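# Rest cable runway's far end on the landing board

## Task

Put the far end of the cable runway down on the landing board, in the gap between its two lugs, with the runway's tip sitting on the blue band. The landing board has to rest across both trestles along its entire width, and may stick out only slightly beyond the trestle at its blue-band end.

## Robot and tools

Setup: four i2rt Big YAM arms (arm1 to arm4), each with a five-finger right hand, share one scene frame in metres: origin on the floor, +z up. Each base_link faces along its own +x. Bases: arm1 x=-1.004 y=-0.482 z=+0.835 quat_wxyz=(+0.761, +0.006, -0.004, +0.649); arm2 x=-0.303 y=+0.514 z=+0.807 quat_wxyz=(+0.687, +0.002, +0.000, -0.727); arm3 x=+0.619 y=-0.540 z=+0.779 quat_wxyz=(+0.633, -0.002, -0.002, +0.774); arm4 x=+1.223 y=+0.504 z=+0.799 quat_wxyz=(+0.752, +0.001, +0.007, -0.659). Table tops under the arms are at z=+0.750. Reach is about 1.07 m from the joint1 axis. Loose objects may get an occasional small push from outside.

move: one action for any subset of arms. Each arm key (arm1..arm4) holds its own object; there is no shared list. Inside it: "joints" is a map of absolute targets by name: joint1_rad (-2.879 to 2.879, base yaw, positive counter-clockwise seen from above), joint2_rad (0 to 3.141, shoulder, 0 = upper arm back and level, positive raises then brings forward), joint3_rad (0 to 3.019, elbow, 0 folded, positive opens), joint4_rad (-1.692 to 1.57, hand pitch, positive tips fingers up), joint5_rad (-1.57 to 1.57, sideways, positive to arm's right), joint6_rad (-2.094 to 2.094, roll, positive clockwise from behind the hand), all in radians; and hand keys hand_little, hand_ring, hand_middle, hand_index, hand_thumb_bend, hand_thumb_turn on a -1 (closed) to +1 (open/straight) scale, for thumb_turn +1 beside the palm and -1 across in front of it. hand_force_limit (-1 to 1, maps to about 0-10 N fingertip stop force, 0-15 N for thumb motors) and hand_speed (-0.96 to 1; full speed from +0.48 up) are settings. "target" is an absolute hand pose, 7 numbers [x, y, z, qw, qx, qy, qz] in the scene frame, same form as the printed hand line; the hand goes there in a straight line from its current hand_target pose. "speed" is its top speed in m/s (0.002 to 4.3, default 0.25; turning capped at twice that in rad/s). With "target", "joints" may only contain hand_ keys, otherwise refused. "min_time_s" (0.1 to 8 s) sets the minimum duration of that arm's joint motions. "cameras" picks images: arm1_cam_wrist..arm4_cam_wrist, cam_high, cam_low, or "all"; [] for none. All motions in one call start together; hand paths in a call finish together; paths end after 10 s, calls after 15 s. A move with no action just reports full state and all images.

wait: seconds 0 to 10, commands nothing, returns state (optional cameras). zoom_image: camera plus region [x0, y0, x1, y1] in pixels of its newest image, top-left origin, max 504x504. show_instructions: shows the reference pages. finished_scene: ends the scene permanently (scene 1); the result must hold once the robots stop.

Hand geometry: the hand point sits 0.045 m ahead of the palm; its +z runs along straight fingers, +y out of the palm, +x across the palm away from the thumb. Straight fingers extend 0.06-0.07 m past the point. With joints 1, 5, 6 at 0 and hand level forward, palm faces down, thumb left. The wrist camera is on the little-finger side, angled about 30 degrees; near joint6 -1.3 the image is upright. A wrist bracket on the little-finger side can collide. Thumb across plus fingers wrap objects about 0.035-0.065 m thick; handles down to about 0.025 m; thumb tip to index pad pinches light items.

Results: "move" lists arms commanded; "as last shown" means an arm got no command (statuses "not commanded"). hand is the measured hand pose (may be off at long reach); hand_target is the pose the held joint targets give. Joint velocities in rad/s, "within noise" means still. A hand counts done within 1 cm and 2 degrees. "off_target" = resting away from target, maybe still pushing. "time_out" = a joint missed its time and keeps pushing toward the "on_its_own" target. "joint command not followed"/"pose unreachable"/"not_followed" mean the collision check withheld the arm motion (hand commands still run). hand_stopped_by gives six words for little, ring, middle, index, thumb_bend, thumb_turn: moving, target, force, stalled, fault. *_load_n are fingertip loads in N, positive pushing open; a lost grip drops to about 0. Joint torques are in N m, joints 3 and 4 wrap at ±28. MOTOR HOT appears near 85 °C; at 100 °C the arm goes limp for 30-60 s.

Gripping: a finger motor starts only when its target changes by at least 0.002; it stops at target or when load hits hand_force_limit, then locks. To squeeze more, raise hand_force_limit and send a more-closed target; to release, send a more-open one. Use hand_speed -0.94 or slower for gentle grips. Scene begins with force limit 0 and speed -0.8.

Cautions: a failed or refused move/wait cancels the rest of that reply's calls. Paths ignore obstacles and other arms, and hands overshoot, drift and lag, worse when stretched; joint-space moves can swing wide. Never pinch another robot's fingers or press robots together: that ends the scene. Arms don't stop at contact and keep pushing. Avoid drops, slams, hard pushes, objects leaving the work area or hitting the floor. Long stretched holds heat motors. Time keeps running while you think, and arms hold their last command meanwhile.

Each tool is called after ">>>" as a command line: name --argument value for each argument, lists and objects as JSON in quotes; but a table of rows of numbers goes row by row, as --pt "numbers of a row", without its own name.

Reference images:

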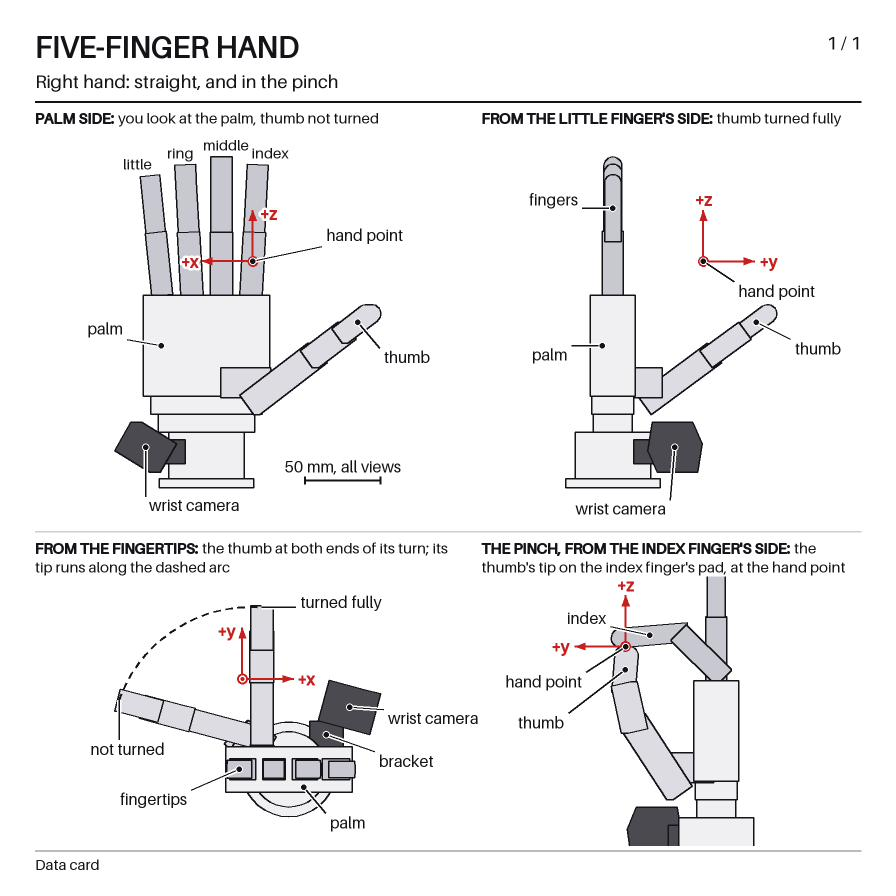

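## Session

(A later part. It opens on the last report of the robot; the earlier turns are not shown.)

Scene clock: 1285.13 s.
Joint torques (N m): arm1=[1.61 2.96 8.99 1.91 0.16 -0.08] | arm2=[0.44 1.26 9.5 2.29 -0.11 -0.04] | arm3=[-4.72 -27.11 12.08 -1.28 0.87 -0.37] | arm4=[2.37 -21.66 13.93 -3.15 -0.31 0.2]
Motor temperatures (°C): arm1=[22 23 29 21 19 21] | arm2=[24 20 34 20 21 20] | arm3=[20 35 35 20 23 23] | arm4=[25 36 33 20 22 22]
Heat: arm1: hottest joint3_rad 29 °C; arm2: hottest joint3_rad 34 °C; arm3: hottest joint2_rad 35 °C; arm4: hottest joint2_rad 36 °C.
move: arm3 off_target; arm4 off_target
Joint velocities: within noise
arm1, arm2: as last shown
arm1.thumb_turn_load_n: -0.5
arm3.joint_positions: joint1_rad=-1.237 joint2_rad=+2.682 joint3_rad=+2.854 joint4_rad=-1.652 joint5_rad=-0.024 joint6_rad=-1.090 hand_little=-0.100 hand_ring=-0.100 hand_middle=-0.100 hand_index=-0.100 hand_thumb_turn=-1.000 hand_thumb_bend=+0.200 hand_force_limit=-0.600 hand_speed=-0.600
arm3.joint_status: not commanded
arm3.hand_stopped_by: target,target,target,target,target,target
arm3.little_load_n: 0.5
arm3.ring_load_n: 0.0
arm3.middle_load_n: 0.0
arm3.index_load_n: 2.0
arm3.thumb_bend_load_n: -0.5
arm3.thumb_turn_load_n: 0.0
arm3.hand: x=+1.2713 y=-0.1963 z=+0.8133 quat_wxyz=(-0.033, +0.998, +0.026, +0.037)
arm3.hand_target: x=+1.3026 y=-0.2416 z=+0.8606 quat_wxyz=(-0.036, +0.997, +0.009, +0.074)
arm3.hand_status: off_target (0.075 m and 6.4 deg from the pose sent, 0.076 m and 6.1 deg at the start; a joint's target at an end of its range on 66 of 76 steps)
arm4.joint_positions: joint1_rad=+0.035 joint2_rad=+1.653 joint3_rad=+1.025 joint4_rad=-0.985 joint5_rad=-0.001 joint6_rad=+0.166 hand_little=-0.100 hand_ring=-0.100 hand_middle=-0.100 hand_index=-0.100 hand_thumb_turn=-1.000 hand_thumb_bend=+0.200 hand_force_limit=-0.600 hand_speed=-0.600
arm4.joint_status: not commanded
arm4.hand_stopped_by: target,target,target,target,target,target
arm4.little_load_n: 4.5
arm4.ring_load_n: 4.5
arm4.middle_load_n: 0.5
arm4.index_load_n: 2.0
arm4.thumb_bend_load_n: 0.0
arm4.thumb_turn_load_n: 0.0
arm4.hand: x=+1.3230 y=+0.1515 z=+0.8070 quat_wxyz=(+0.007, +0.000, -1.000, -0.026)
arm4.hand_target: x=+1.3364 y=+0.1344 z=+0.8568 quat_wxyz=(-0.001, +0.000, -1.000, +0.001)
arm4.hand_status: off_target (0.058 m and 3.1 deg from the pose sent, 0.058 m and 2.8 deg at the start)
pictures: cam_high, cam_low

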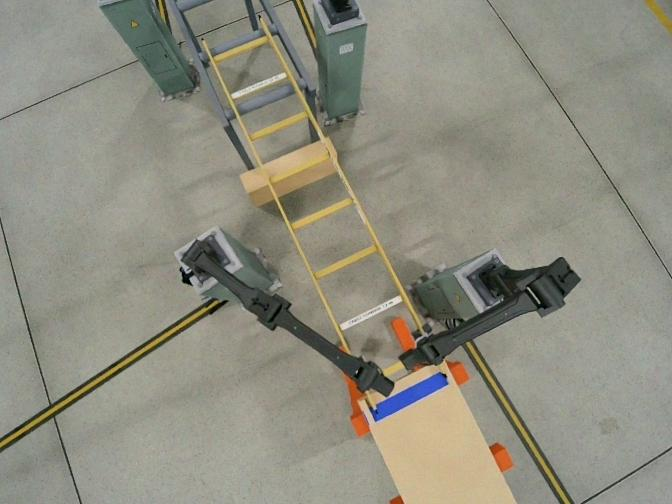

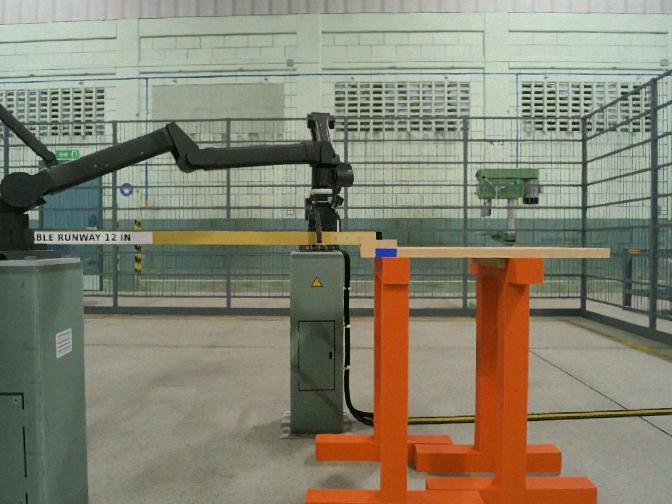

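>>> move --arm4 '{"joints": {"hand_thumb_bend": -0.8, "hand_speed": -0.8, "hand_force_limit": -0.2}}' --cameras '["arm4_cam_wrist", "cam_high"]'

>>> zoom_image --camera "cam_high" --region '[340, 330, 460, 430]'

Scene clock: 1319.23 s.
Joint torques (N m): arm1=[0.79 3.55 8.77 1.94 0.16 -0.08] | arm2=[0.44 1.32 9.5 2.29 -0.11 -0.04] | arm3=[-4.72 -27.05 12.08 -1.29 0.87 -0.37] | arm4=[2.37 -20.54 14.3 -2.81 -0.28 0.11]
Motor temperatures (°C): arm1=[22 23 29 21 19 21] | arm2=[24 20 34 20 21 20] | arm3=[20 33 37 20 24 23] | arm4=[25 35 35 21 22 22]
Heat: arm1: hottest joint3_rad 29 °C; arm2: hottest joint3_rad 34 °C; arm3: hottest joint3_rad 37 °C; arm4: hottest joint2_rad 35 °C.
move: arm4 off_target
Joint velocities: within noise
arm1.joint_positions: joint1_rad=+0.896 joint2_rad=+0.584 joint3_rad=+1.422 joint4_rad=-1.296 joint5_rad=+0.295 joint6_rad=-1.421 hand_little=+1.000 hand_ring=+1.000 hand_middle=+1.000 hand_index=+1.000 hand_thumb_turn=+1.000 hand_thumb_bend=+1.000 hand_force_limit=+0.000 hand_speed=-0.800
arm1.joint_status: not commanded
arm1.hand_stopped_by: target,target,target,target,target,target
arm1.little_load_n: 0.0
arm1.ring_load_n: 0.0
arm1.middle_load_n: 0.0
arm1.index_load_n: 0.0
arm1.thumb_bend_load_n: 0.0
arm1.thumb_turn_load_n: 0.0
arm1.hand: x=-1.0570 y=-0.2676 z=+1.3742 quat_wxyz=(-0.454, +0.462, +0.702, +0.297)
arm1.hand_target: x=-1.0565 y=-0.2691 z=+1.3857 quat_wxyz=(-0.466, +0.459, +0.695, +0.299)
arm1.hand_status: not commanded
arm2.joint_positions: joint1_rad=-0.895 joint2_rad=+0.617 joint3_rad=+1.419 joint4_rad=-1.524 joint5_rad=-0.098 joint6_rad=-0.983 hand_little=+1.000 hand_ring=+1.000 hand_middle=+1.000 hand_index=+1.000 hand_thumb_turn=+1.000 hand_thumb_bend=+1.000 hand_force_limit=+0.000 hand_speed=-0.800
arm2.joint_status: not commanded
arm2.hand_stopped_by: target,target,target,target,target,target
arm2.little_load_n: 0.0
arm2.ring_load_n: 0.0
arm2.middle_load_n: 0.0
arm2.index_load_n: 0.0
arm2.thumb_bend_load_n: 0.0
arm2.thumb_turn_load_n: 0.0
arm2.hand: x=-0.4608 y=+0.4185 z=+1.2624 quat_wxyz=(+0.312, +0.035, -0.911, +0.269)
arm2.hand_target: x=-0.4609 y=+0.4192 z=+1.2704 quat_wxyz=(+0.320, +0.033, -0.906, +0.273)
arm2.hand_status: not commanded
arm3: as last shown
arm3.index_load_n: 2.5
arm3.thumb_bend_load_n: 0.0
arm3.hand_target: x=+1.3026 y=-0.2415 z=+0.8606 quat_wxyz=(-0.036, +0.997, +0.009, +0.074)
arm4.joint_positions: joint1_rad=+0.035 joint2_rad=+1.653 joint3_rad=+1.025 joint4_rad=-0.985 joint5_rad=-0.001 joint6_rad=+0.166 hand_little=-0.100 hand_ring=-0.100 hand_middle=-0.100 hand_index=-0.100 hand_thumb_turn=-1.000 hand_thumb_bend=-0.300 hand_force_limit=-0.200 hand_speed=-0.800
arm4.joint_status: hand_thumb_bend off_target (ended at -0.300, target -0.800); the others done
arm4.hand_stopped_by: target,target,target,target,force,target
arm4.little_load_n: 4.0
arm4.ring_load_n: 4.5
arm4.middle_load_n: 1.0
arm4.index_load_n: 2.0
arm4.thumb_bend_load_n: 6.0
arm4.thumb_turn_load_n: 0.0
arm4.hand: x=+1.3230 y=+0.1515 z=+0.8070 quat_wxyz=(+0.007, +0.000, -1.000, -0.026)
arm4.hand_target: x=+1.3363 y=+0.1344 z=+0.8568 quat_wxyz=(-0.001, +0.000, -1.000, +0.001)
arm4.hand_status: not commanded
arm4_cam_wrist: T_world_to_cam=[[-0.23625, 0.96976, 0.06126, 0.11827], [0.82701, 0.16758, 0.53663, -1.55244], [0.51014, 0.17744, -0.84159, 0.09044]] pos_world=[1.26569, 0.12941, 0.90196]

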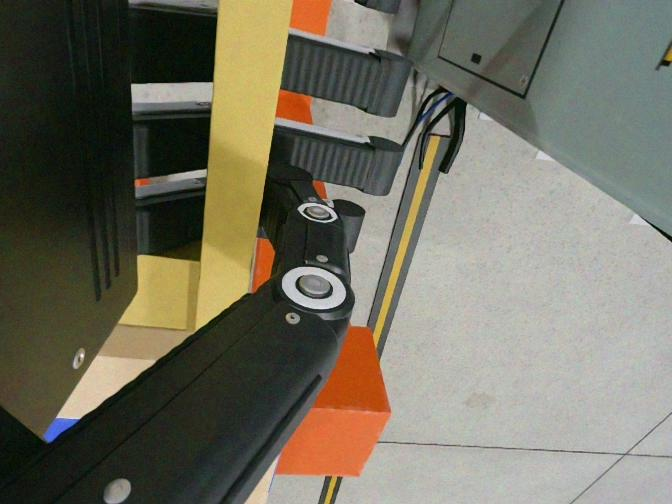

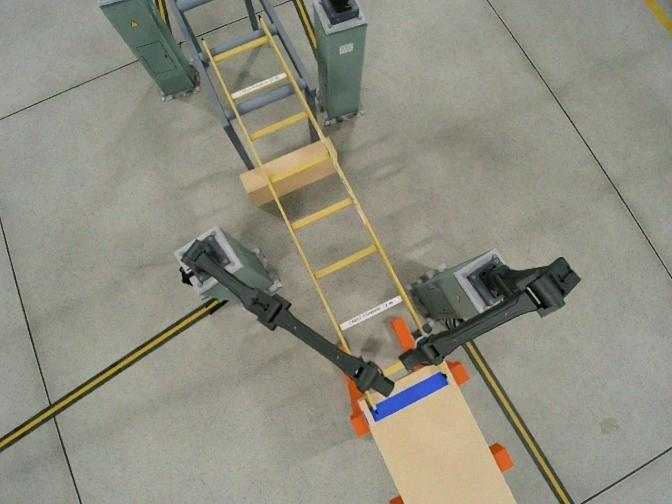

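Scaled by 4.200 from the camera's image (finer frame: 960x720).

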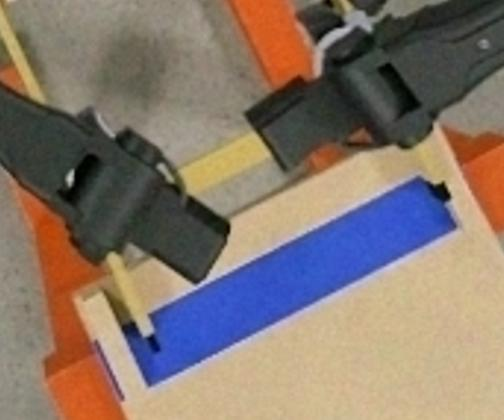

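>>> move --arm3 '{"target": [1.308, -0.25, 0.855, 0, 1, 0, 0], "speed": 0.06}' --arm4 '{"target": [1.337, 0.105, 0.855, 0, 0, 1, 0], "speed": 0.06}' --cameras '["cam_low", "cam_high", "arm4_cam_wrist", "arm3_cam_wrist"]'

>>> zoom_image --camera "cam_high" --region '[340, 330, 460, 430]'

>>> zoom_image --camera "cam_low" --region '[280, 210, 440, 280]'

Scene clock: 1327.80 s.
Joint torques (N m): arm1=[0.79 3.49 9.07 1.87 0.08 -0.07] | arm2=[0.44 1.26 9.5 2.29 -0.11 -0.04] | arm3=[-4.13 -27.87 10.61 -0.87 0.91 -0.36] | arm4=[1.79 -21.77 14.82 -2.63 -0.18 0.01]
Motor temperatures (°C): arm1=[22 23 29 21 19 21] | arm2=[24 20 34 20 21 20] | arm3=[20 33 37 20 24 23] | arm4=[25 34 36 21 22 22]
Heat: arm1: hottest joint3_rad 29 °C; arm2: hottest joint3_rad 34 °C; arm3: hottest joint3_rad 37 °C; arm4: hottest joint3_rad 36 °C.
move: arm3 off_target; arm4 off_target
Joint velocities: within noise
arm1, arm2: as last shown
arm1.little_load_n: -0.5
arm1.index_load_n: 0.5
arm2.thumb_bend_load_n: -0.5
arm3.joint_positions: joint1_rad=-1.256 joint2_rad=+2.691 joint3_rad=+2.854 joint4_rad=-1.663 joint5_rad=-0.024 joint6_rad=-1.098 hand_little=-0.100 hand_ring=-0.100 hand_middle=-0.100 hand_index=-0.100 hand_thumb_turn=-1.000 hand_thumb_bend=+0.200 hand_force_limit=-0.600 hand_speed=-0.600
arm3.joint_status: not commanded
arm3.hand_stopped_by: target,target,target,target,target,target
arm3.little_load_n: 0.5
arm3.ring_load_n: 0.5
arm3.middle_load_n: 0.0
arm3.index_load_n: 2.5
arm3.thumb_bend_load_n: 0.0
arm3.thumb_turn_load_n: 0.0
arm3.hand: x=+1.2748 y=-0.2110 z=+0.8069 quat_wxyz=(-0.028, +0.999, +0.021, +0.028)
arm3.hand_target: x=+1.3033 y=-0.2512 z=+0.8538 quat_wxyz=(-0.031, +0.997, +0.008, +0.066)
arm3.hand_status: off_target (0.070 m and 5.1 deg from the pose sent, 0.077 m and 6.4 deg at the start; a joint's target at an end of its range on 51 of 57 steps)
arm4.joint_positions: joint1_rad=+0.036 joint2_rad=+1.721 joint3_rad=+1.089 joint4_rad=-1.005 joint5_rad=-0.004 joint6_rad=+0.177 hand_little=-0.100 hand_ring=-0.100 hand_middle=-0.100 hand_index=-0.099 hand_thumb_turn=-1.000 hand_thumb_bend=-0.300 hand_force_limit=-0.200 hand_speed=-0.800
arm4.joint_status: not commanded
arm4.hand_stopped_by: target,target,target,target,force,target
arm4.little_load_n: 2.0
arm4.ring_load_n: 3.5
arm4.middle_load_n: 1.5
arm4.index_load_n: 4.0
arm4.thumb_bend_load_n: 7.0
arm4.thumb_turn_load_n: 0.0
arm4.hand: x=+1.3273 y=+0.1341 z=+0.7994 quat_wxyz=(+0.008, -0.005, -0.999, -0.038)
arm4.hand_target: x=+1.3365 y=+0.1084 z=+0.8524 quat_wxyz=(-0.001, +0.000, -1.000, +0.001)
arm4.hand_status: off_target (0.063 m and 4.5 deg from the pose sent, 0.068 m and 3.1 deg at the start)
pictures: arm3_cam_wrist, arm4_cam_wrist, cam_high, cam_low
arm3_cam_wrist: T_world_to_cam=[[0.2821, -0.95882, -0.03281, -0.53742], [-0.84671, -0.2649, 0.46143, 0.64949], [-0.45112, -0.10239, -0.88657, 1.38414]] pos_world=[1.32594, -0.20152, 0.90981]
arm4_cam_wrist: T_world_to_cam=[[-0.22587, 0.97041, 0.08533, 0.10352], [0.82979, 0.14577, 0.5387, -1.55145], [0.51033, 0.19248, -0.83816, 0.07992]] pos_world=[1.26998, 0.11032, 0.89392]

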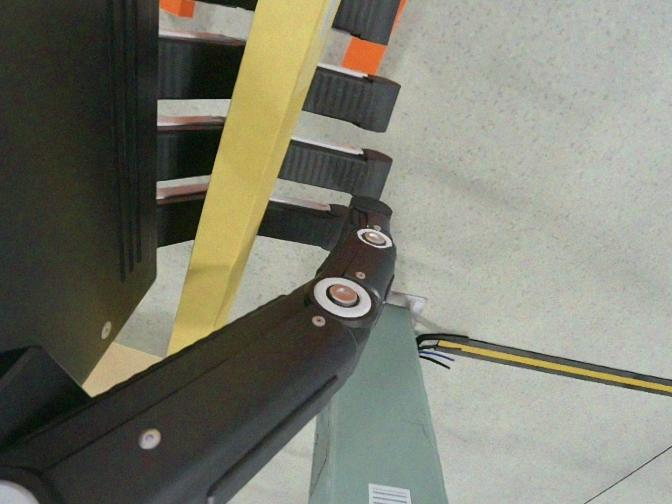

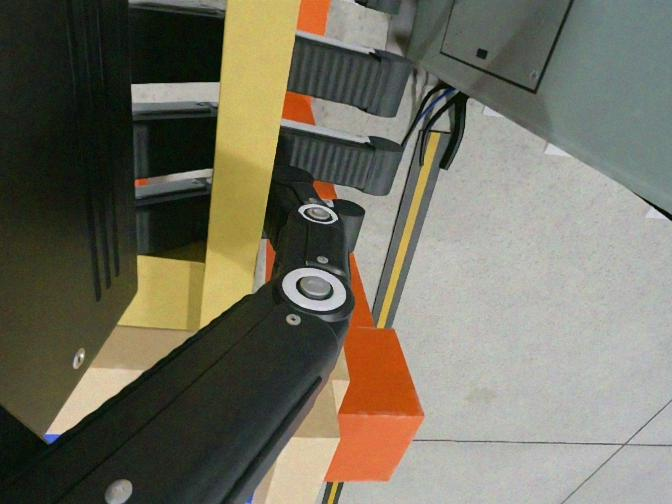

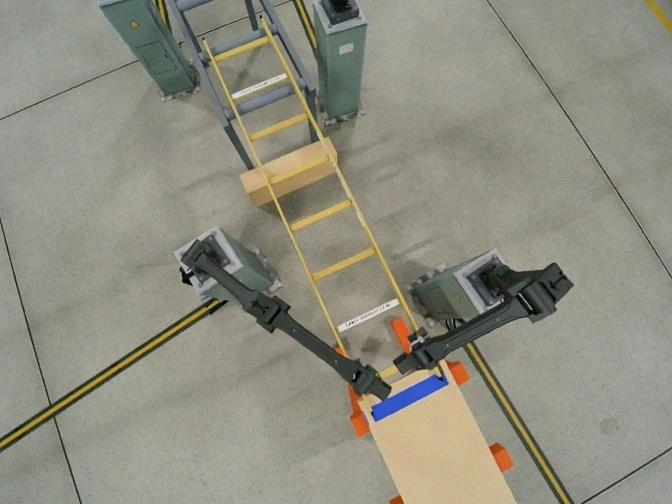

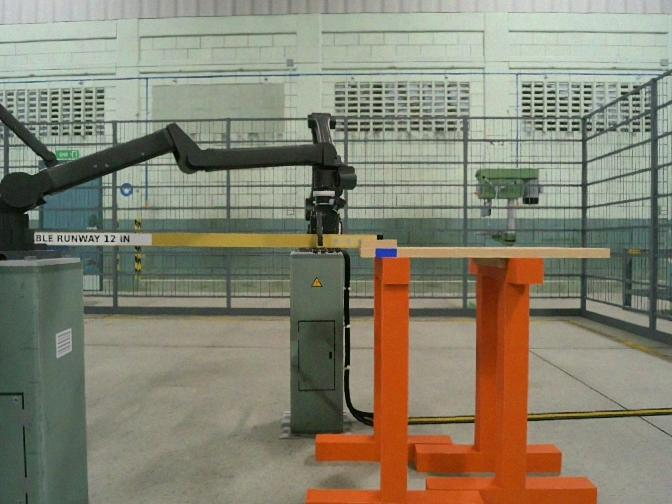

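Scaled by 4.200 from the camera's image (finer frame: 960x720).

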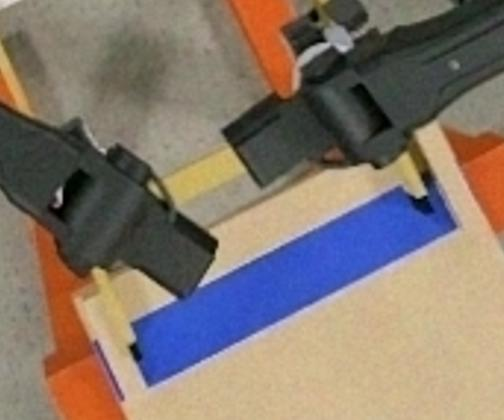

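Scaled by 3.150 from the camera's image (finer frame: 960x720).

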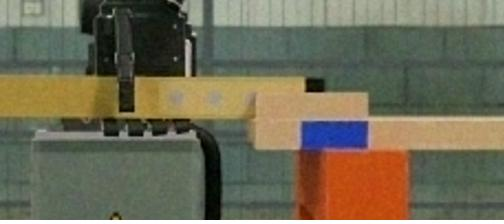

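>>> move --arm3 '{"target": [1.325, -0.235, 0.862, 0, 1, 0, 0], "speed": 0.05}' --arm4 '{"target": [1.355, 0.118, 0.862, 0, 0, 1, 0], "speed": 0.05}' --cameras '["cam_low", "cam_high", "arm4_cam_wrist"]'

>>> zoom_image --camera "cam_high" --region '[340, 330, 460, 430]'

>>> zoom_image --camera "cam_low" --region '[280, 210, 440, 280]'

Scene clock: 1343.93 s.
Joint torques (N m): arm1=[0.73 2.78 8.85 2.03 0.14 -0.06] | arm2=[0.5 1.32 9.51 2.29 -0.1 -0.04] | arm3=[-3.14 -27.87 12.37 -0.05 0.9 -0.22] | arm4=[2.26 -25.05 12.6 -2.78 -0.21 0.07]
Motor temperatures (°C): arm1=[22 22 29 21 19 21] | arm2=[24 20 34 20 21 20] | arm3=[20 33 37 20 24 23] | arm4=[25 33 37 21 22 21]
Heat: arm1: hottest joint3_rad 29 °C; arm2: hottest joint3_rad 34 °C; arm3: hottest joint3_rad 37 °C; arm4: hottest joint3_rad 37 °C.
move: arm3 off_target; arm4 off_target
Joint velocities: within noise
arm1, arm2: as last shown
arm1.little_load_n: 0.0
arm1.index_load_n: 0.0
arm2.ring_load_n: -0.5
arm2.thumb_bend_load_n: 0.0
arm3.joint_positions: joint1_rad=-1.261 joint2_rad=+2.693 joint3_rad=+2.854 joint4_rad=-1.627 joint5_rad=-0.023 joint6_rad=-1.120 hand_little=-0.100 hand_ring=-0.100 hand_middle=-0.100 hand_index=-0.100 hand_thumb_turn=-1.000 hand_thumb_bend=+0.200 hand_force_limit=-0.600 hand_speed=-0.600
arm3.joint_status: not commanded
arm3.hand_stopped_by: target,target,target,target,target,target
arm3.little_load_n: 2.5
arm3.ring_load_n: 0.0
arm3.middle_load_n: 0.0
arm3.index_load_n: 1.5
arm3.thumb_bend_load_n: 0.0
arm3.thumb_turn_load_n: 0.0
arm3.hand: x=+1.2862 y=-0.2103 z=+0.8048 quat_wxyz=(-0.035, +0.998, +0.030, +0.044)
arm3.hand_target: x=+1.3188 y=-0.2378 z=+0.8617 quat_wxyz=(-0.048, +0.994, +0.015, +0.101)
arm3.hand_status: off_target (0.073 m and 7.3 deg from the pose sent, 0.078 m and 5.1 deg at the start; a joint's target at an end of its range on 56 of 59 steps)
arm4.joint_positions: joint1_rad=+0.067 joint2_rad=+1.721 joint3_rad=+1.089 joint4_rad=-1.005 joint5_rad=-0.002 joint6_rad=+0.204 hand_little=-0.100 hand_ring=-0.100 hand_middle=-0.100 hand_index=-0.099 hand_thumb_turn=-1.000 hand_thumb_bend=-0.300 hand_force_limit=-0.200 hand_speed=-0.800
arm4.joint_status: not commanded
arm4.hand_stopped_by: target,target,target,target,force,target
arm4.little_load_n: 4.0
arm4.ring_load_n: 4.5
arm4.middle_load_n: 1.0
arm4.index_load_n: 2.0
arm4.thumb_bend_load_n: 6.0
arm4.thumb_turn_load_n: 0.0
arm4.hand: x=+1.3399 y=+0.1366 z=+0.7992 quat_wxyz=(+0.010, -0.003, -0.999, -0.038)
arm4.hand_target: x=+1.3541 y=+0.1211 z=+0.8573 quat_wxyz=(-0.001, +0.000, -1.000, +0.000)
arm4.hand_status: off_target (0.067 m and 4.5 deg from the pose sent, 0.070 m and 4.5 deg at the start)
pictures: arm4_cam_wrist, cam_high, cam_low
arm4_cam_wrist: T_world_to_cam=[[-0.22907, 0.96964, 0.08563, 0.10817], [0.83124, 0.14908, 0.53555, -1.56208], [0.50652, 0.19386, -0.84015, 0.07929]] pos_world=[1.28308, 0.11262, 0.89392]

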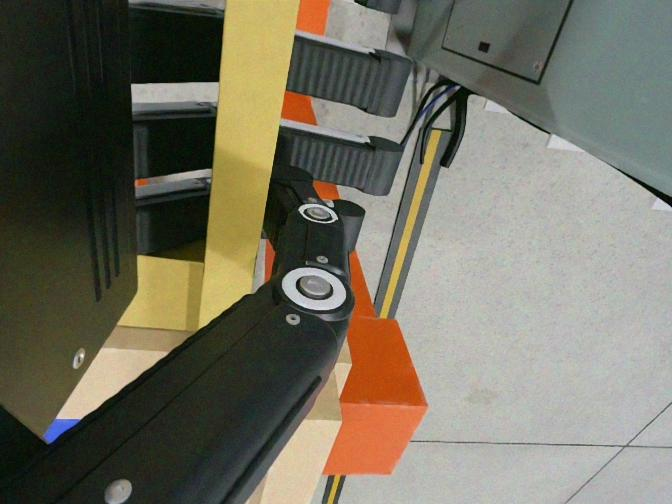

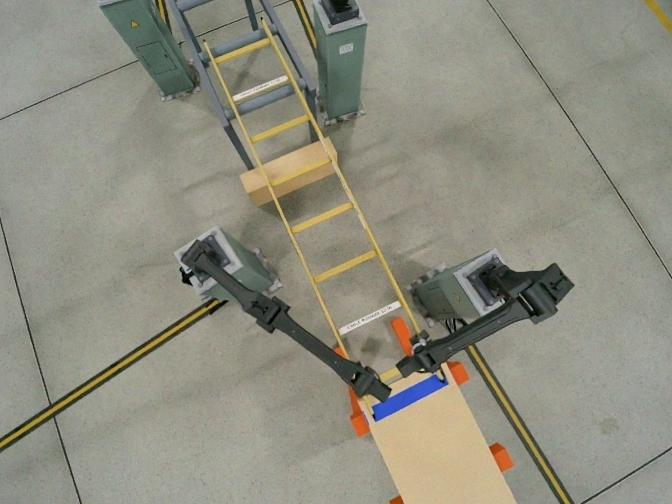

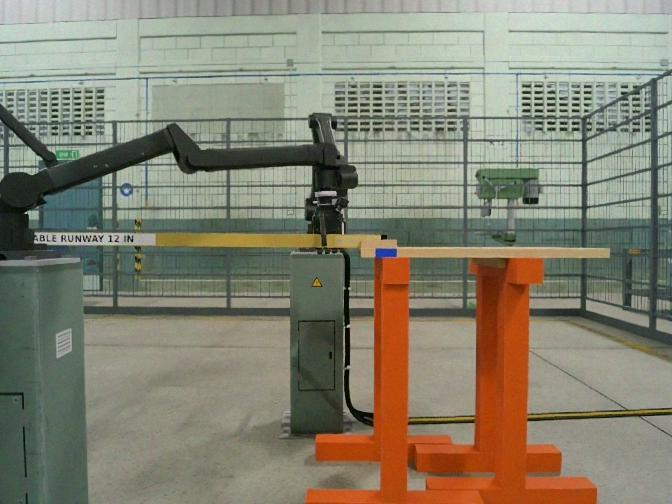

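Scaled by 4.200 from the camera's image (finer frame: 960x720).

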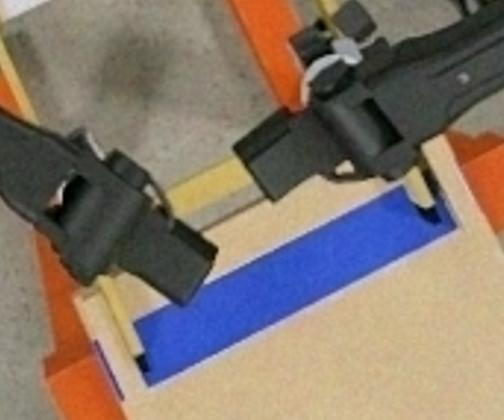

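Scaled by 3.150 from the camera's image (finer frame: 960x720).

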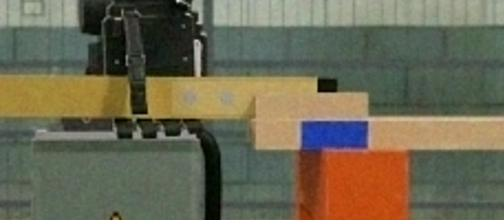

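>>> move --arm3 '{"target": [1.288, -0.213, 0.835, 0, 1, 0, 0], "speed": 0.05}' --arm4 '{"target": [1.340, 0.133, 0.832, 0, 0, 1, 0], "speed": 0.05, "joints": {"hand_thumb_bend": 0.2}}'

>>> move --arm3 '{"target": [1.288, -0.213, 0.805, 0, 1, 0, 0], "speed": 0.04}' --arm4 '{"target": [1.340, 0.135, 0.800, 0, 0, 1, 0], "speed": 0.04}' --cameras '["cam_low", "cam_high", "arm4_cam_wrist", "arm3_cam_wrist"]'

>>> zoom_image --camera "cam_high" --region '[340, 330, 460, 430]'

>>> zoom_image --camera "cam_low" --region '[280, 210, 440, 280]'

Scene clock: 1357.73 s.
Joint torques (N m): arm1=[0.38 2.96 8.96 1.89 0.14 -0.08] | arm2=[0.44 1.26 9.5 2.29 -0.11 -0.04] | arm3=[-0.21 -25.64 11.75 -1.21 0.55 -0.01] | arm4=[0.44 -23.24 7.12 -0.5 -0.17 -0.07]
Motor temperatures (°C): arm1=[22 22 29 21 19 21] | arm2=[24 20 34 20 21 20] | arm3=[20 34 37 20 24 23] | arm4=[25 33 37 21 22 21]
Heat: arm1: hottest joint3_rad 29 °C; arm2: hottest joint3_rad 34 °C; arm3: hottest joint3_rad 37 °C; arm4: hottest joint3_rad 37 °C.
move: arm3 off_target; arm4 off_target
Joint velocities: within noise
arm1, arm2: as last shown
arm2.ring_load_n: 0.0
arm3.joint_positions: joint1_rad=-1.254 joint2_rad=+2.699 joint3_rad=+2.862 joint4_rad=-1.655 joint5_rad=-0.013 joint6_rad=-1.085 hand_little=-0.100 hand_ring=-0.100 hand_middle=-0.100 hand_index=-0.100 hand_thumb_turn=-1.000 hand_thumb_bend=+0.200 hand_force_limit=-0.600 hand_speed=-0.600
arm3.joint_status: not commanded
arm3.hand_stopped_by: target,target,target,target,target,target
arm3.little_load_n: 0.0
arm3.ring_load_n: 0.0
arm3.middle_load_n: 0.0
arm3.index_load_n: 1.0
arm3.thumb_bend_load_n: 0.0
arm3.thumb_turn_load_n: 0.0
arm3.hand: x=+1.2768 y=-0.2093 z=+0.8040 quat_wxyz=(-0.025, +0.999, +0.015, +0.034)
arm3.hand_target: x=+1.2859 y=-0.2140 z=+0.8345 quat_wxyz=(-0.030, +0.998, +0.009, +0.058)
arm3.hand_status: off_target (0.033 m and 5.2 deg from the pose sent, 0.030 m and 7.3 deg at the start; a joint's target at an end of its range on 72 of 83 steps)
arm4.joint_positions: joint1_rad=+0.068 joint2_rad=+1.711 joint3_rad=+1.071 joint4_rad=-0.978 joint5_rad=-0.002 joint6_rad=+0.206 hand_little=-0.100 hand_ring=-0.100 hand_middle=-0.100 hand_index=-0.099 hand_thumb_turn=-1.000 hand_thumb_bend=+0.200 hand_force_limit=-0.200 hand_speed=-0.800
arm4.joint_status: all done
arm4.hand_stopped_by: target,target,target,target,target,target
arm4.little_load_n: 1.5
arm4.ring_load_n: 2.0
arm4.middle_load_n: 1.0
arm4.index_load_n: 2.5
arm4.thumb_bend_load_n: 0.0
arm4.thumb_turn_load_n: 0.0
arm4.hand: x=+1.3407 y=+0.1372 z=+0.7970 quat_wxyz=(+0.008, -0.003, -1.000, -0.029)
arm4.hand_target: x=+1.3401 y=+0.1336 z=+0.8295 quat_wxyz=(+0.000, +0.000, -1.000, +0.000)
arm4.hand_status: off_target (0.035 m and 3.4 deg from the pose sent, 0.033 m and 4.5 deg at the start)
pictures: none

Scene clock: 1359.90 s.
Joint torques (N m): arm1=[0.38 3.55 8.95 1.72 0.17 -0.05] | arm2=[0.38 1.32 9.48 2.29 -0.11 -0.04] | arm3=[-0.21 -24.06 11.26 -0.49 0.2 -0.02] | arm4=[-0.09 -17.61 6.31 1.03 -0.15 -0.12]
Motor temperatures (°C): arm1=[22 22 29 20 19 21] | arm2=[24 20 34 20 21 20] | arm3=[20 34 37 20 24 23] | arm4=[25 33 37 21 22 21]
Heat: arm1: hottest joint3_rad 29 °C; arm2: hottest joint3_rad 34 °C; arm3: hottest joint3_rad 37 °C; arm4: hottest joint3_rad 37 °C.
move: arm3 off_target; arm4 done
Joint velocities: within noise
arm1, arm2: as last shown
arm3.joint_positions: joint1_rad=-1.254 joint2_rad=+2.719 joint3_rad=+2.870 joint4_rad=-1.659 joint5_rad=-0.003 joint6_rad=-1.082 hand_little=-0.100 hand_ring=-0.100 hand_middle=-0.100 hand_index=-0.100 hand_thumb_turn=-1.000 hand_thumb_bend=+0.200 hand_force_limit=-0.600 hand_speed=-0.600
arm3.joint_status: not commanded
arm3.hand_stopped_by: target,target,target,target,target,target
arm3.little_load_n: 0.0
arm3.ring_load_n: 0.0
arm3.middle_load_n: 0.0
arm3.index_load_n: 0.0
arm3.thumb_bend_load_n: 0.0
arm3.thumb_turn_load_n: 0.0
arm3.hand: x=+1.2760 y=-0.2117 z=+0.7931 quat_wxyz=(-0.017, +0.999, +0.014, +0.029)
arm3.hand_target: x=+1.2863 y=-0.2140 z=+0.8048 quat_wxyz=(-0.024, +0.999, +0.008, +0.047)
arm3.hand_status: off_target (0.017 m and 4.2 deg from the pose sent, 0.012 m and 5.2 deg at the start; a joint's target at an end of its range on 59 of 65 steps)
arm4.joint_positions: joint1_rad=+0.068 joint2_rad=+1.693 joint3_rad=+1.045 joint4_rad=-0.934 joint5_rad=-0.002 joint6_rad=+0.206 hand_little=-0.100 hand_ring=-0.100 hand_middle=-0.100 hand_index=-0.100 hand_thumb_turn=-1.000 hand_thumb_bend=+0.200 hand_force_limit=-0.200 hand_speed=-0.800
arm4.joint_status: not commanded
arm4.hand_stopped_by: target,target,target,target,target,target
arm4.little_load_n: 0.0
arm4.ring_load_n: 0.0
arm4.middle_load_n: 0.0
arm4.index_load_n: 0.5
arm4.thumb_bend_load_n: 0.0
arm4.thumb_turn_load_n: 0.0
arm4.hand: x=+1.3408 y=+0.1362 z=+0.7943 quat_wxyz=(+0.005, -0.003, -1.000, -0.011)
arm4.hand_target: x=+1.3400 y=+0.1349 z=+0.7999 quat_wxyz=(+0.000, +0.000, -1.000, +0.000)
arm4.hand_status: done (0.006 m and 1.5 deg from the pose sent, 0.004 m and 3.4 deg at the start)
pictures: arm3_cam_wrist, arm4_cam_wrist, cam_high, cam_low
arm3_cam_wrist: T_world_to_cam=[[0.26753, -0.96348, -0.01166, -0.53818], [-0.85178, -0.24214, 0.46459, 0.66554], [-0.45044, -0.11436, -0.88545, 1.36812]] pos_world=[1.32713, -0.20092, 0.89593]
arm4_cam_wrist: T_world_to_cam=[[-0.23002, 0.97268, 0.03122, 0.15323], [0.82547, 0.17802, 0.53564, -1.5564], [0.51545, 0.14898, -0.84387, 0.07182]] pos_world=[1.28298, 0.11732, 0.8895]

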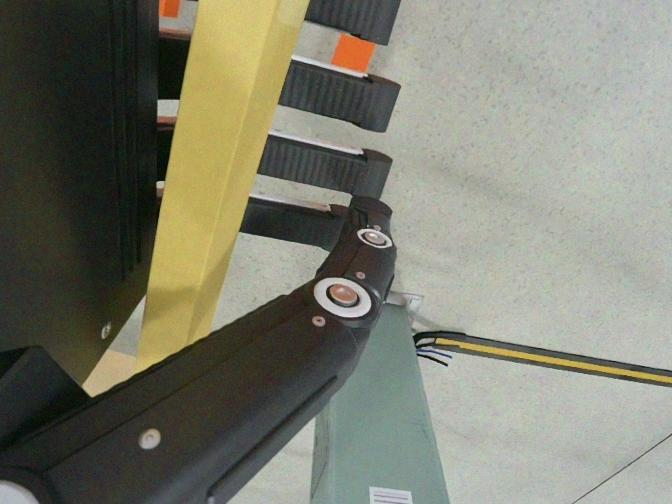

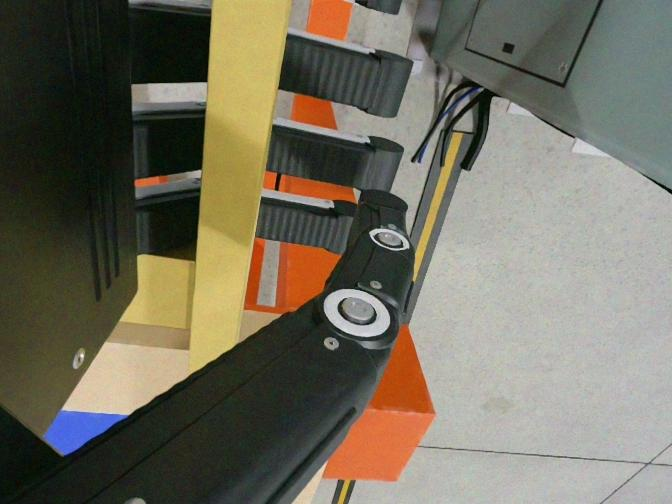

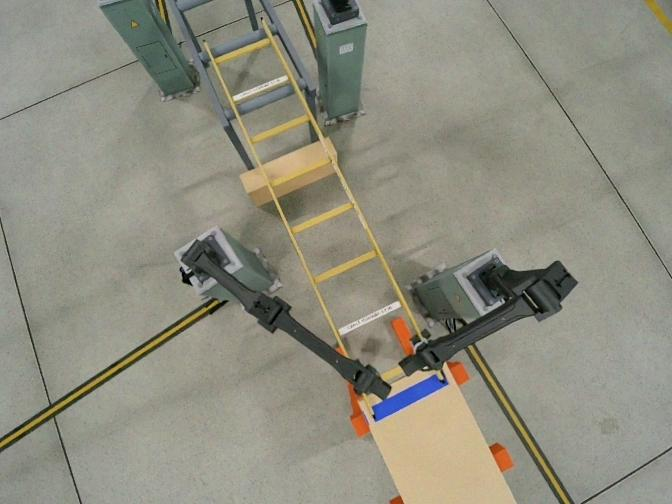

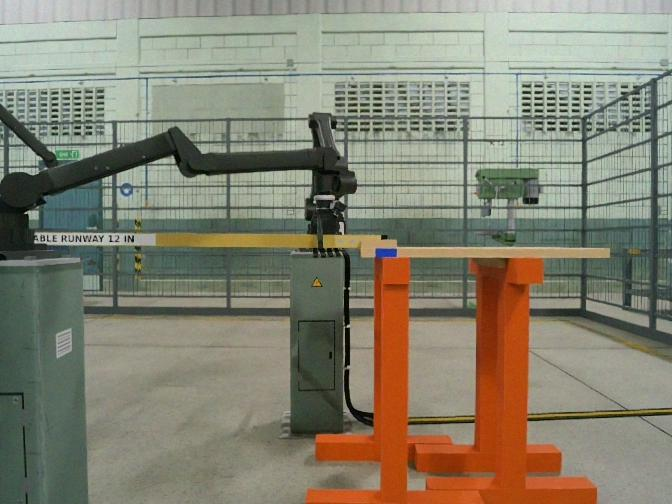

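Scaled by 4.200 from the camera's image (finer frame: 960x720).

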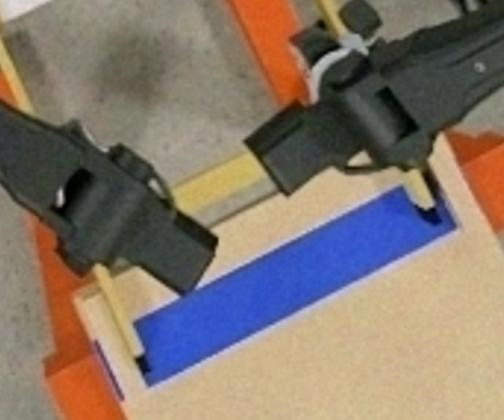

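Scaled by 3.150 from the camera's image (finer frame: 960x720).

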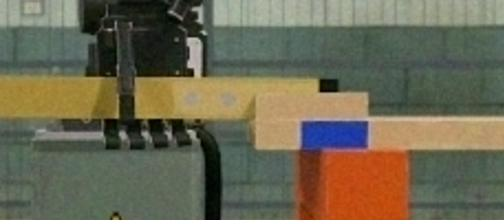

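>>> move --arm3 '{"target": [1.288, -0.210, 0.800, 0, 1, 0, 0], "speed": 0.05, "joints": {"hand_thumb_bend": 1}}' --arm4 '{"target": [1.338, 0.134, 0.790, 0, 0, 1, 0], "speed": 0.05, "joints": {"hand_thumb_bend": 1}}'

>>> move --arm3 '{"joints": {"hand_little": 1, "hand_ring": 1, "hand_middle": 1, "hand_index": 1, "hand_speed": -0.6}}' --arm4 '{"joints": {"hand_little": 1, "hand_ring": 1, "hand_middle": 1, "hand_index": 1, "hand_speed": -0.6}}' --cameras '["cam_low", "cam_high", "arm4_cam_wrist", "arm3_cam_wrist"]'

Scene clock: 1371.57 s.
Joint torques (N m): arm1=[1.08 3.31 9.06 1.84 0.13 -0.09] | arm2=[0.44 1.32 9.5 2.29 -0.11 -0.04] | arm3=[0.03 -23.94 11.25 -0.2 0.2 0.01] | arm4=[0.85 -15.15 6.26 1.32 -0.16 -0.14]
Motor temperatures (°C): arm1=[22 22 29 20 19 21] | arm2=[24 20 34 20 21 20] | arm3=[20 34 36 20 24 23] | arm4=[25 32 36 20 22 21]
Heat: arm1: hottest joint3_rad 29 °C; arm2: hottest joint3_rad 34 °C; arm3: hottest joint3_rad 36 °C; arm4: hottest joint3_rad 36 °C.
move: arm3 off_target; arm4 done
Joint velocities: within noise
arm1, arm2: as last shown
arm3.joint_positions: joint1_rad=-1.254 joint2_rad=+2.723 joint3_rad=+2.870 joint4_rad=-1.659 joint5_rad=-0.003 joint6_rad=-1.082 hand_little=-0.100 hand_ring=-0.100 hand_middle=-0.100 hand_index=-0.100 hand_thumb_turn=-1.000 hand_thumb_bend=+1.000 hand_force_limit=-0.600 hand_speed=-0.600
arm3.joint_status: all done
arm3.hand_stopped_by: target,target,target,target,target,target
arm3.little_load_n: 0.0
arm3.ring_load_n: 0.0
arm3.middle_load_n: 0.0
arm3.index_load_n: 0.0
arm3.thumb_bend_load_n: 0.0
arm3.thumb_turn_load_n: 0.0
arm3.hand: x=+1.2755 y=-0.2120 z=+0.7899 quat_wxyz=(-0.016, +0.999, +0.014, +0.027)
arm3.hand_target: x=+1.2863 y=-0.2110 z=+0.7999 quat_wxyz=(-0.025, +0.999, +0.008, +0.048)
arm3.hand_status: off_target (0.016 m and 3.9 deg from the pose sent, 0.014 m and 4.2 deg at the start; a joint's target at an end of its range on 90 of 94 steps)
arm4.joint_positions: joint1_rad=+0.068 joint2_rad=+1.693 joint3_rad=+1.035 joint4_rad=-0.914 joint5_rad=-0.002 joint6_rad=+0.200 hand_little=-0.100 hand_ring=-0.100 hand_middle=-0.100 hand_index=-0.100 hand_thumb_turn=-1.000 hand_thumb_bend=+1.000 hand_force_limit=-0.200 hand_speed=-0.800
arm4.joint_status: all done
arm4.hand_stopped_by: target,target,target,target,target,target
arm4.little_load_n: 0.0
arm4.ring_load_n: 0.0
arm4.middle_load_n: 0.0
arm4.index_load_n: 0.0
arm4.thumb_bend_load_n: 0.0
arm4.thumb_turn_load_n: 0.0
arm4.hand: x=+1.3406 y=+0.1358 z=+0.7908 quat_wxyz=(+0.003, +0.000, -1.000, -0.006)
arm4.hand_target: x=+1.3380 y=+0.1341 z=+0.7900 quat_wxyz=(+0.000, +0.000, -1.000, +0.000)
arm4.hand_status: done (0.003 m and 0.8 deg from the pose sent, 0.006 m and 1.5 deg at the start)
pictures: none

Scene clock: 1373.03 s.
Joint torques (N m): arm1=[0.97 2.96 8.88 1.95 0.12 -0.1] | arm2=[0.44 1.26 9.51 2.3 -0.11 -0.04] | arm3=[0.03 -23.88 11.26 -0.17 0.17 0.01] | arm4=[0.38 -16.38 6.39 1.66 -0.14 -0.13]
Motor temperatures (°C): arm1=[22 22 29 20 19 21] | arm2=[24 20 34 20 21 20] | arm3=[20 34 36 20 24 23] | arm4=[25 32 36 20 22 21]
Heat: arm1: hottest joint3_rad 29 °C; arm2: hottest joint3_rad 34 °C; arm3: hottest joint3_rad 36 °C; arm4: hottest joint3_rad 36 °C.
move: arm3 done; arm4 done
Joint velocities: within noise
arm1, arm2: as last shown
arm2.middle_load_n: -0.5
arm3.joint_positions: joint1_rad=-1.254 joint2_rad=+2.723 joint3_rad=+2.870 joint4_rad=-1.659 joint5_rad=-0.003 joint6_rad=-1.082 hand_little=+1.000 hand_ring=+1.000 hand_middle=+1.000 hand_index=+1.000 hand_thumb_turn=-1.000 hand_thumb_bend=+1.000 hand_force_limit=-0.600 hand_speed=-0.600
arm3.joint_status: all done
arm3.hand_stopped_by: target,target,target,target,target,target
arm3.little_load_n: 0.0
arm3.ring_load_n: 0.0
arm3.middle_load_n: 0.0
arm3.index_load_n: 0.0
arm3.thumb_bend_load_n: 0.0
arm3.thumb_turn_load_n: 0.0
arm3.hand: x=+1.2756 y=-0.2121 z=+0.7899 quat_wxyz=(-0.016, +0.999, +0.014, +0.028)
arm3.hand_target: x=+1.2863 y=-0.2110 z=+0.7999 quat_wxyz=(-0.025, +0.999, +0.008, +0.048)
arm3.hand_status: not commanded
arm4.joint_positions: joint1_rad=+0.068 joint2_rad=+1.693 joint3_rad=+1.035 joint4_rad=-0.914 joint5_rad=-0.002 joint6_rad=+0.199 hand_little=+1.000 hand_ring=+1.000 hand_middle=+1.000 hand_index=+1.000 hand_thumb_turn=-1.000 hand_thumb_bend=+1.000 hand_force_limit=-0.200 hand_speed=-0.600
arm4.joint_status: all done
arm4.hand_stopped_by: target,target,target,target,target,target
arm4.little_load_n: 0.0
arm4.ring_load_n: 0.0
arm4.middle_load_n: 0.0
arm4.index_load_n: 0.0
arm4.thumb_bend_load_n: 0.0
arm4.thumb_turn_load_n: 0.0
arm4.hand: x=+1.3405 y=+0.1358 z=+0.7908 quat_wxyz=(+0.003, +0.000, -1.000, -0.006)
arm4.hand_target: x=+1.3380 y=+0.1341 z=+0.7900 quat_wxyz=(+0.000, +0.000, -1.000, +0.000)
arm4.hand_status: not commanded
pictures: arm3_cam_wrist, arm4_cam_wrist, cam_high, cam_low
arm3_cam_wrist: T_world_to_cam=[[0.26752, -0.9635, -0.01019, -0.53949], [-0.84999, -0.24095, 0.46847, 0.66147], [-0.45383, -0.11666, -0.88342, 1.3672]] pos_world=[1.32703, -0.20092, 0.89243]
arm4_cam_wrist: T_world_to_cam=[[-0.23647, 0.97142, 0.02062, 0.17076], [0.82304, 0.18898, 0.53562, -1.55247], [0.51641, 0.14363, -0.84421, 0.06882]] pos_world=[1.28259, 0.11761, 0.88611]

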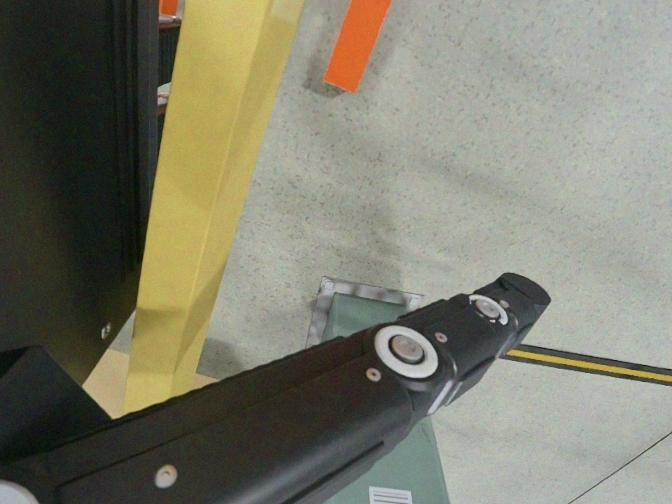

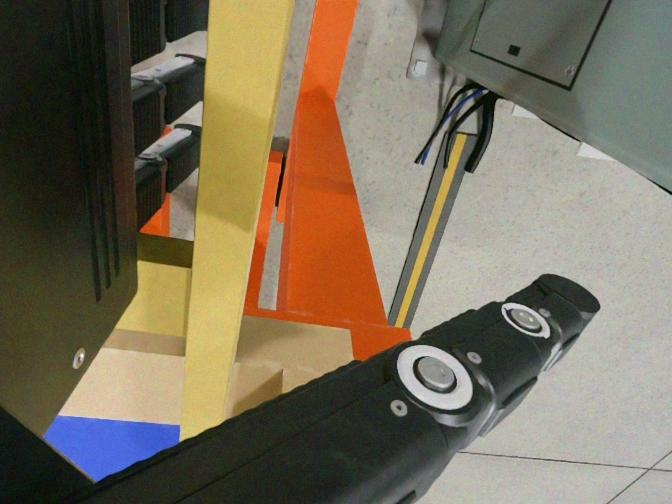

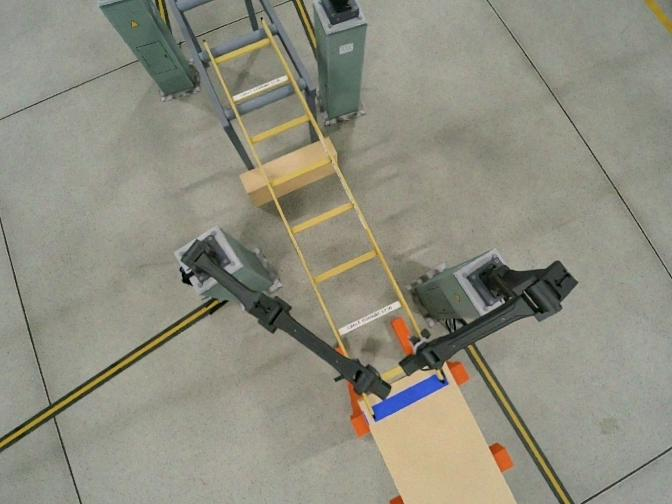

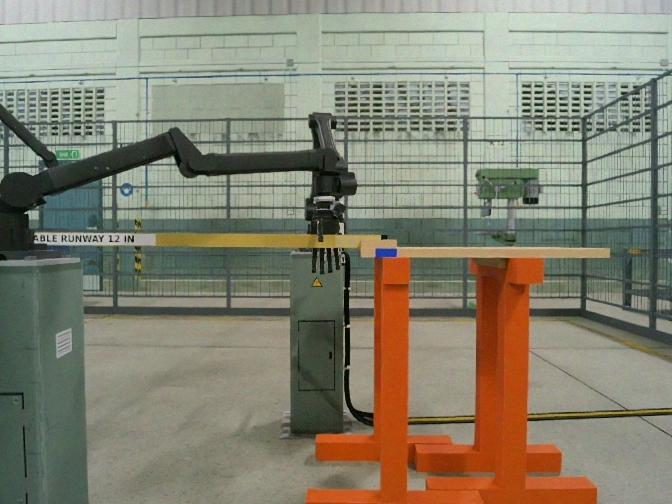

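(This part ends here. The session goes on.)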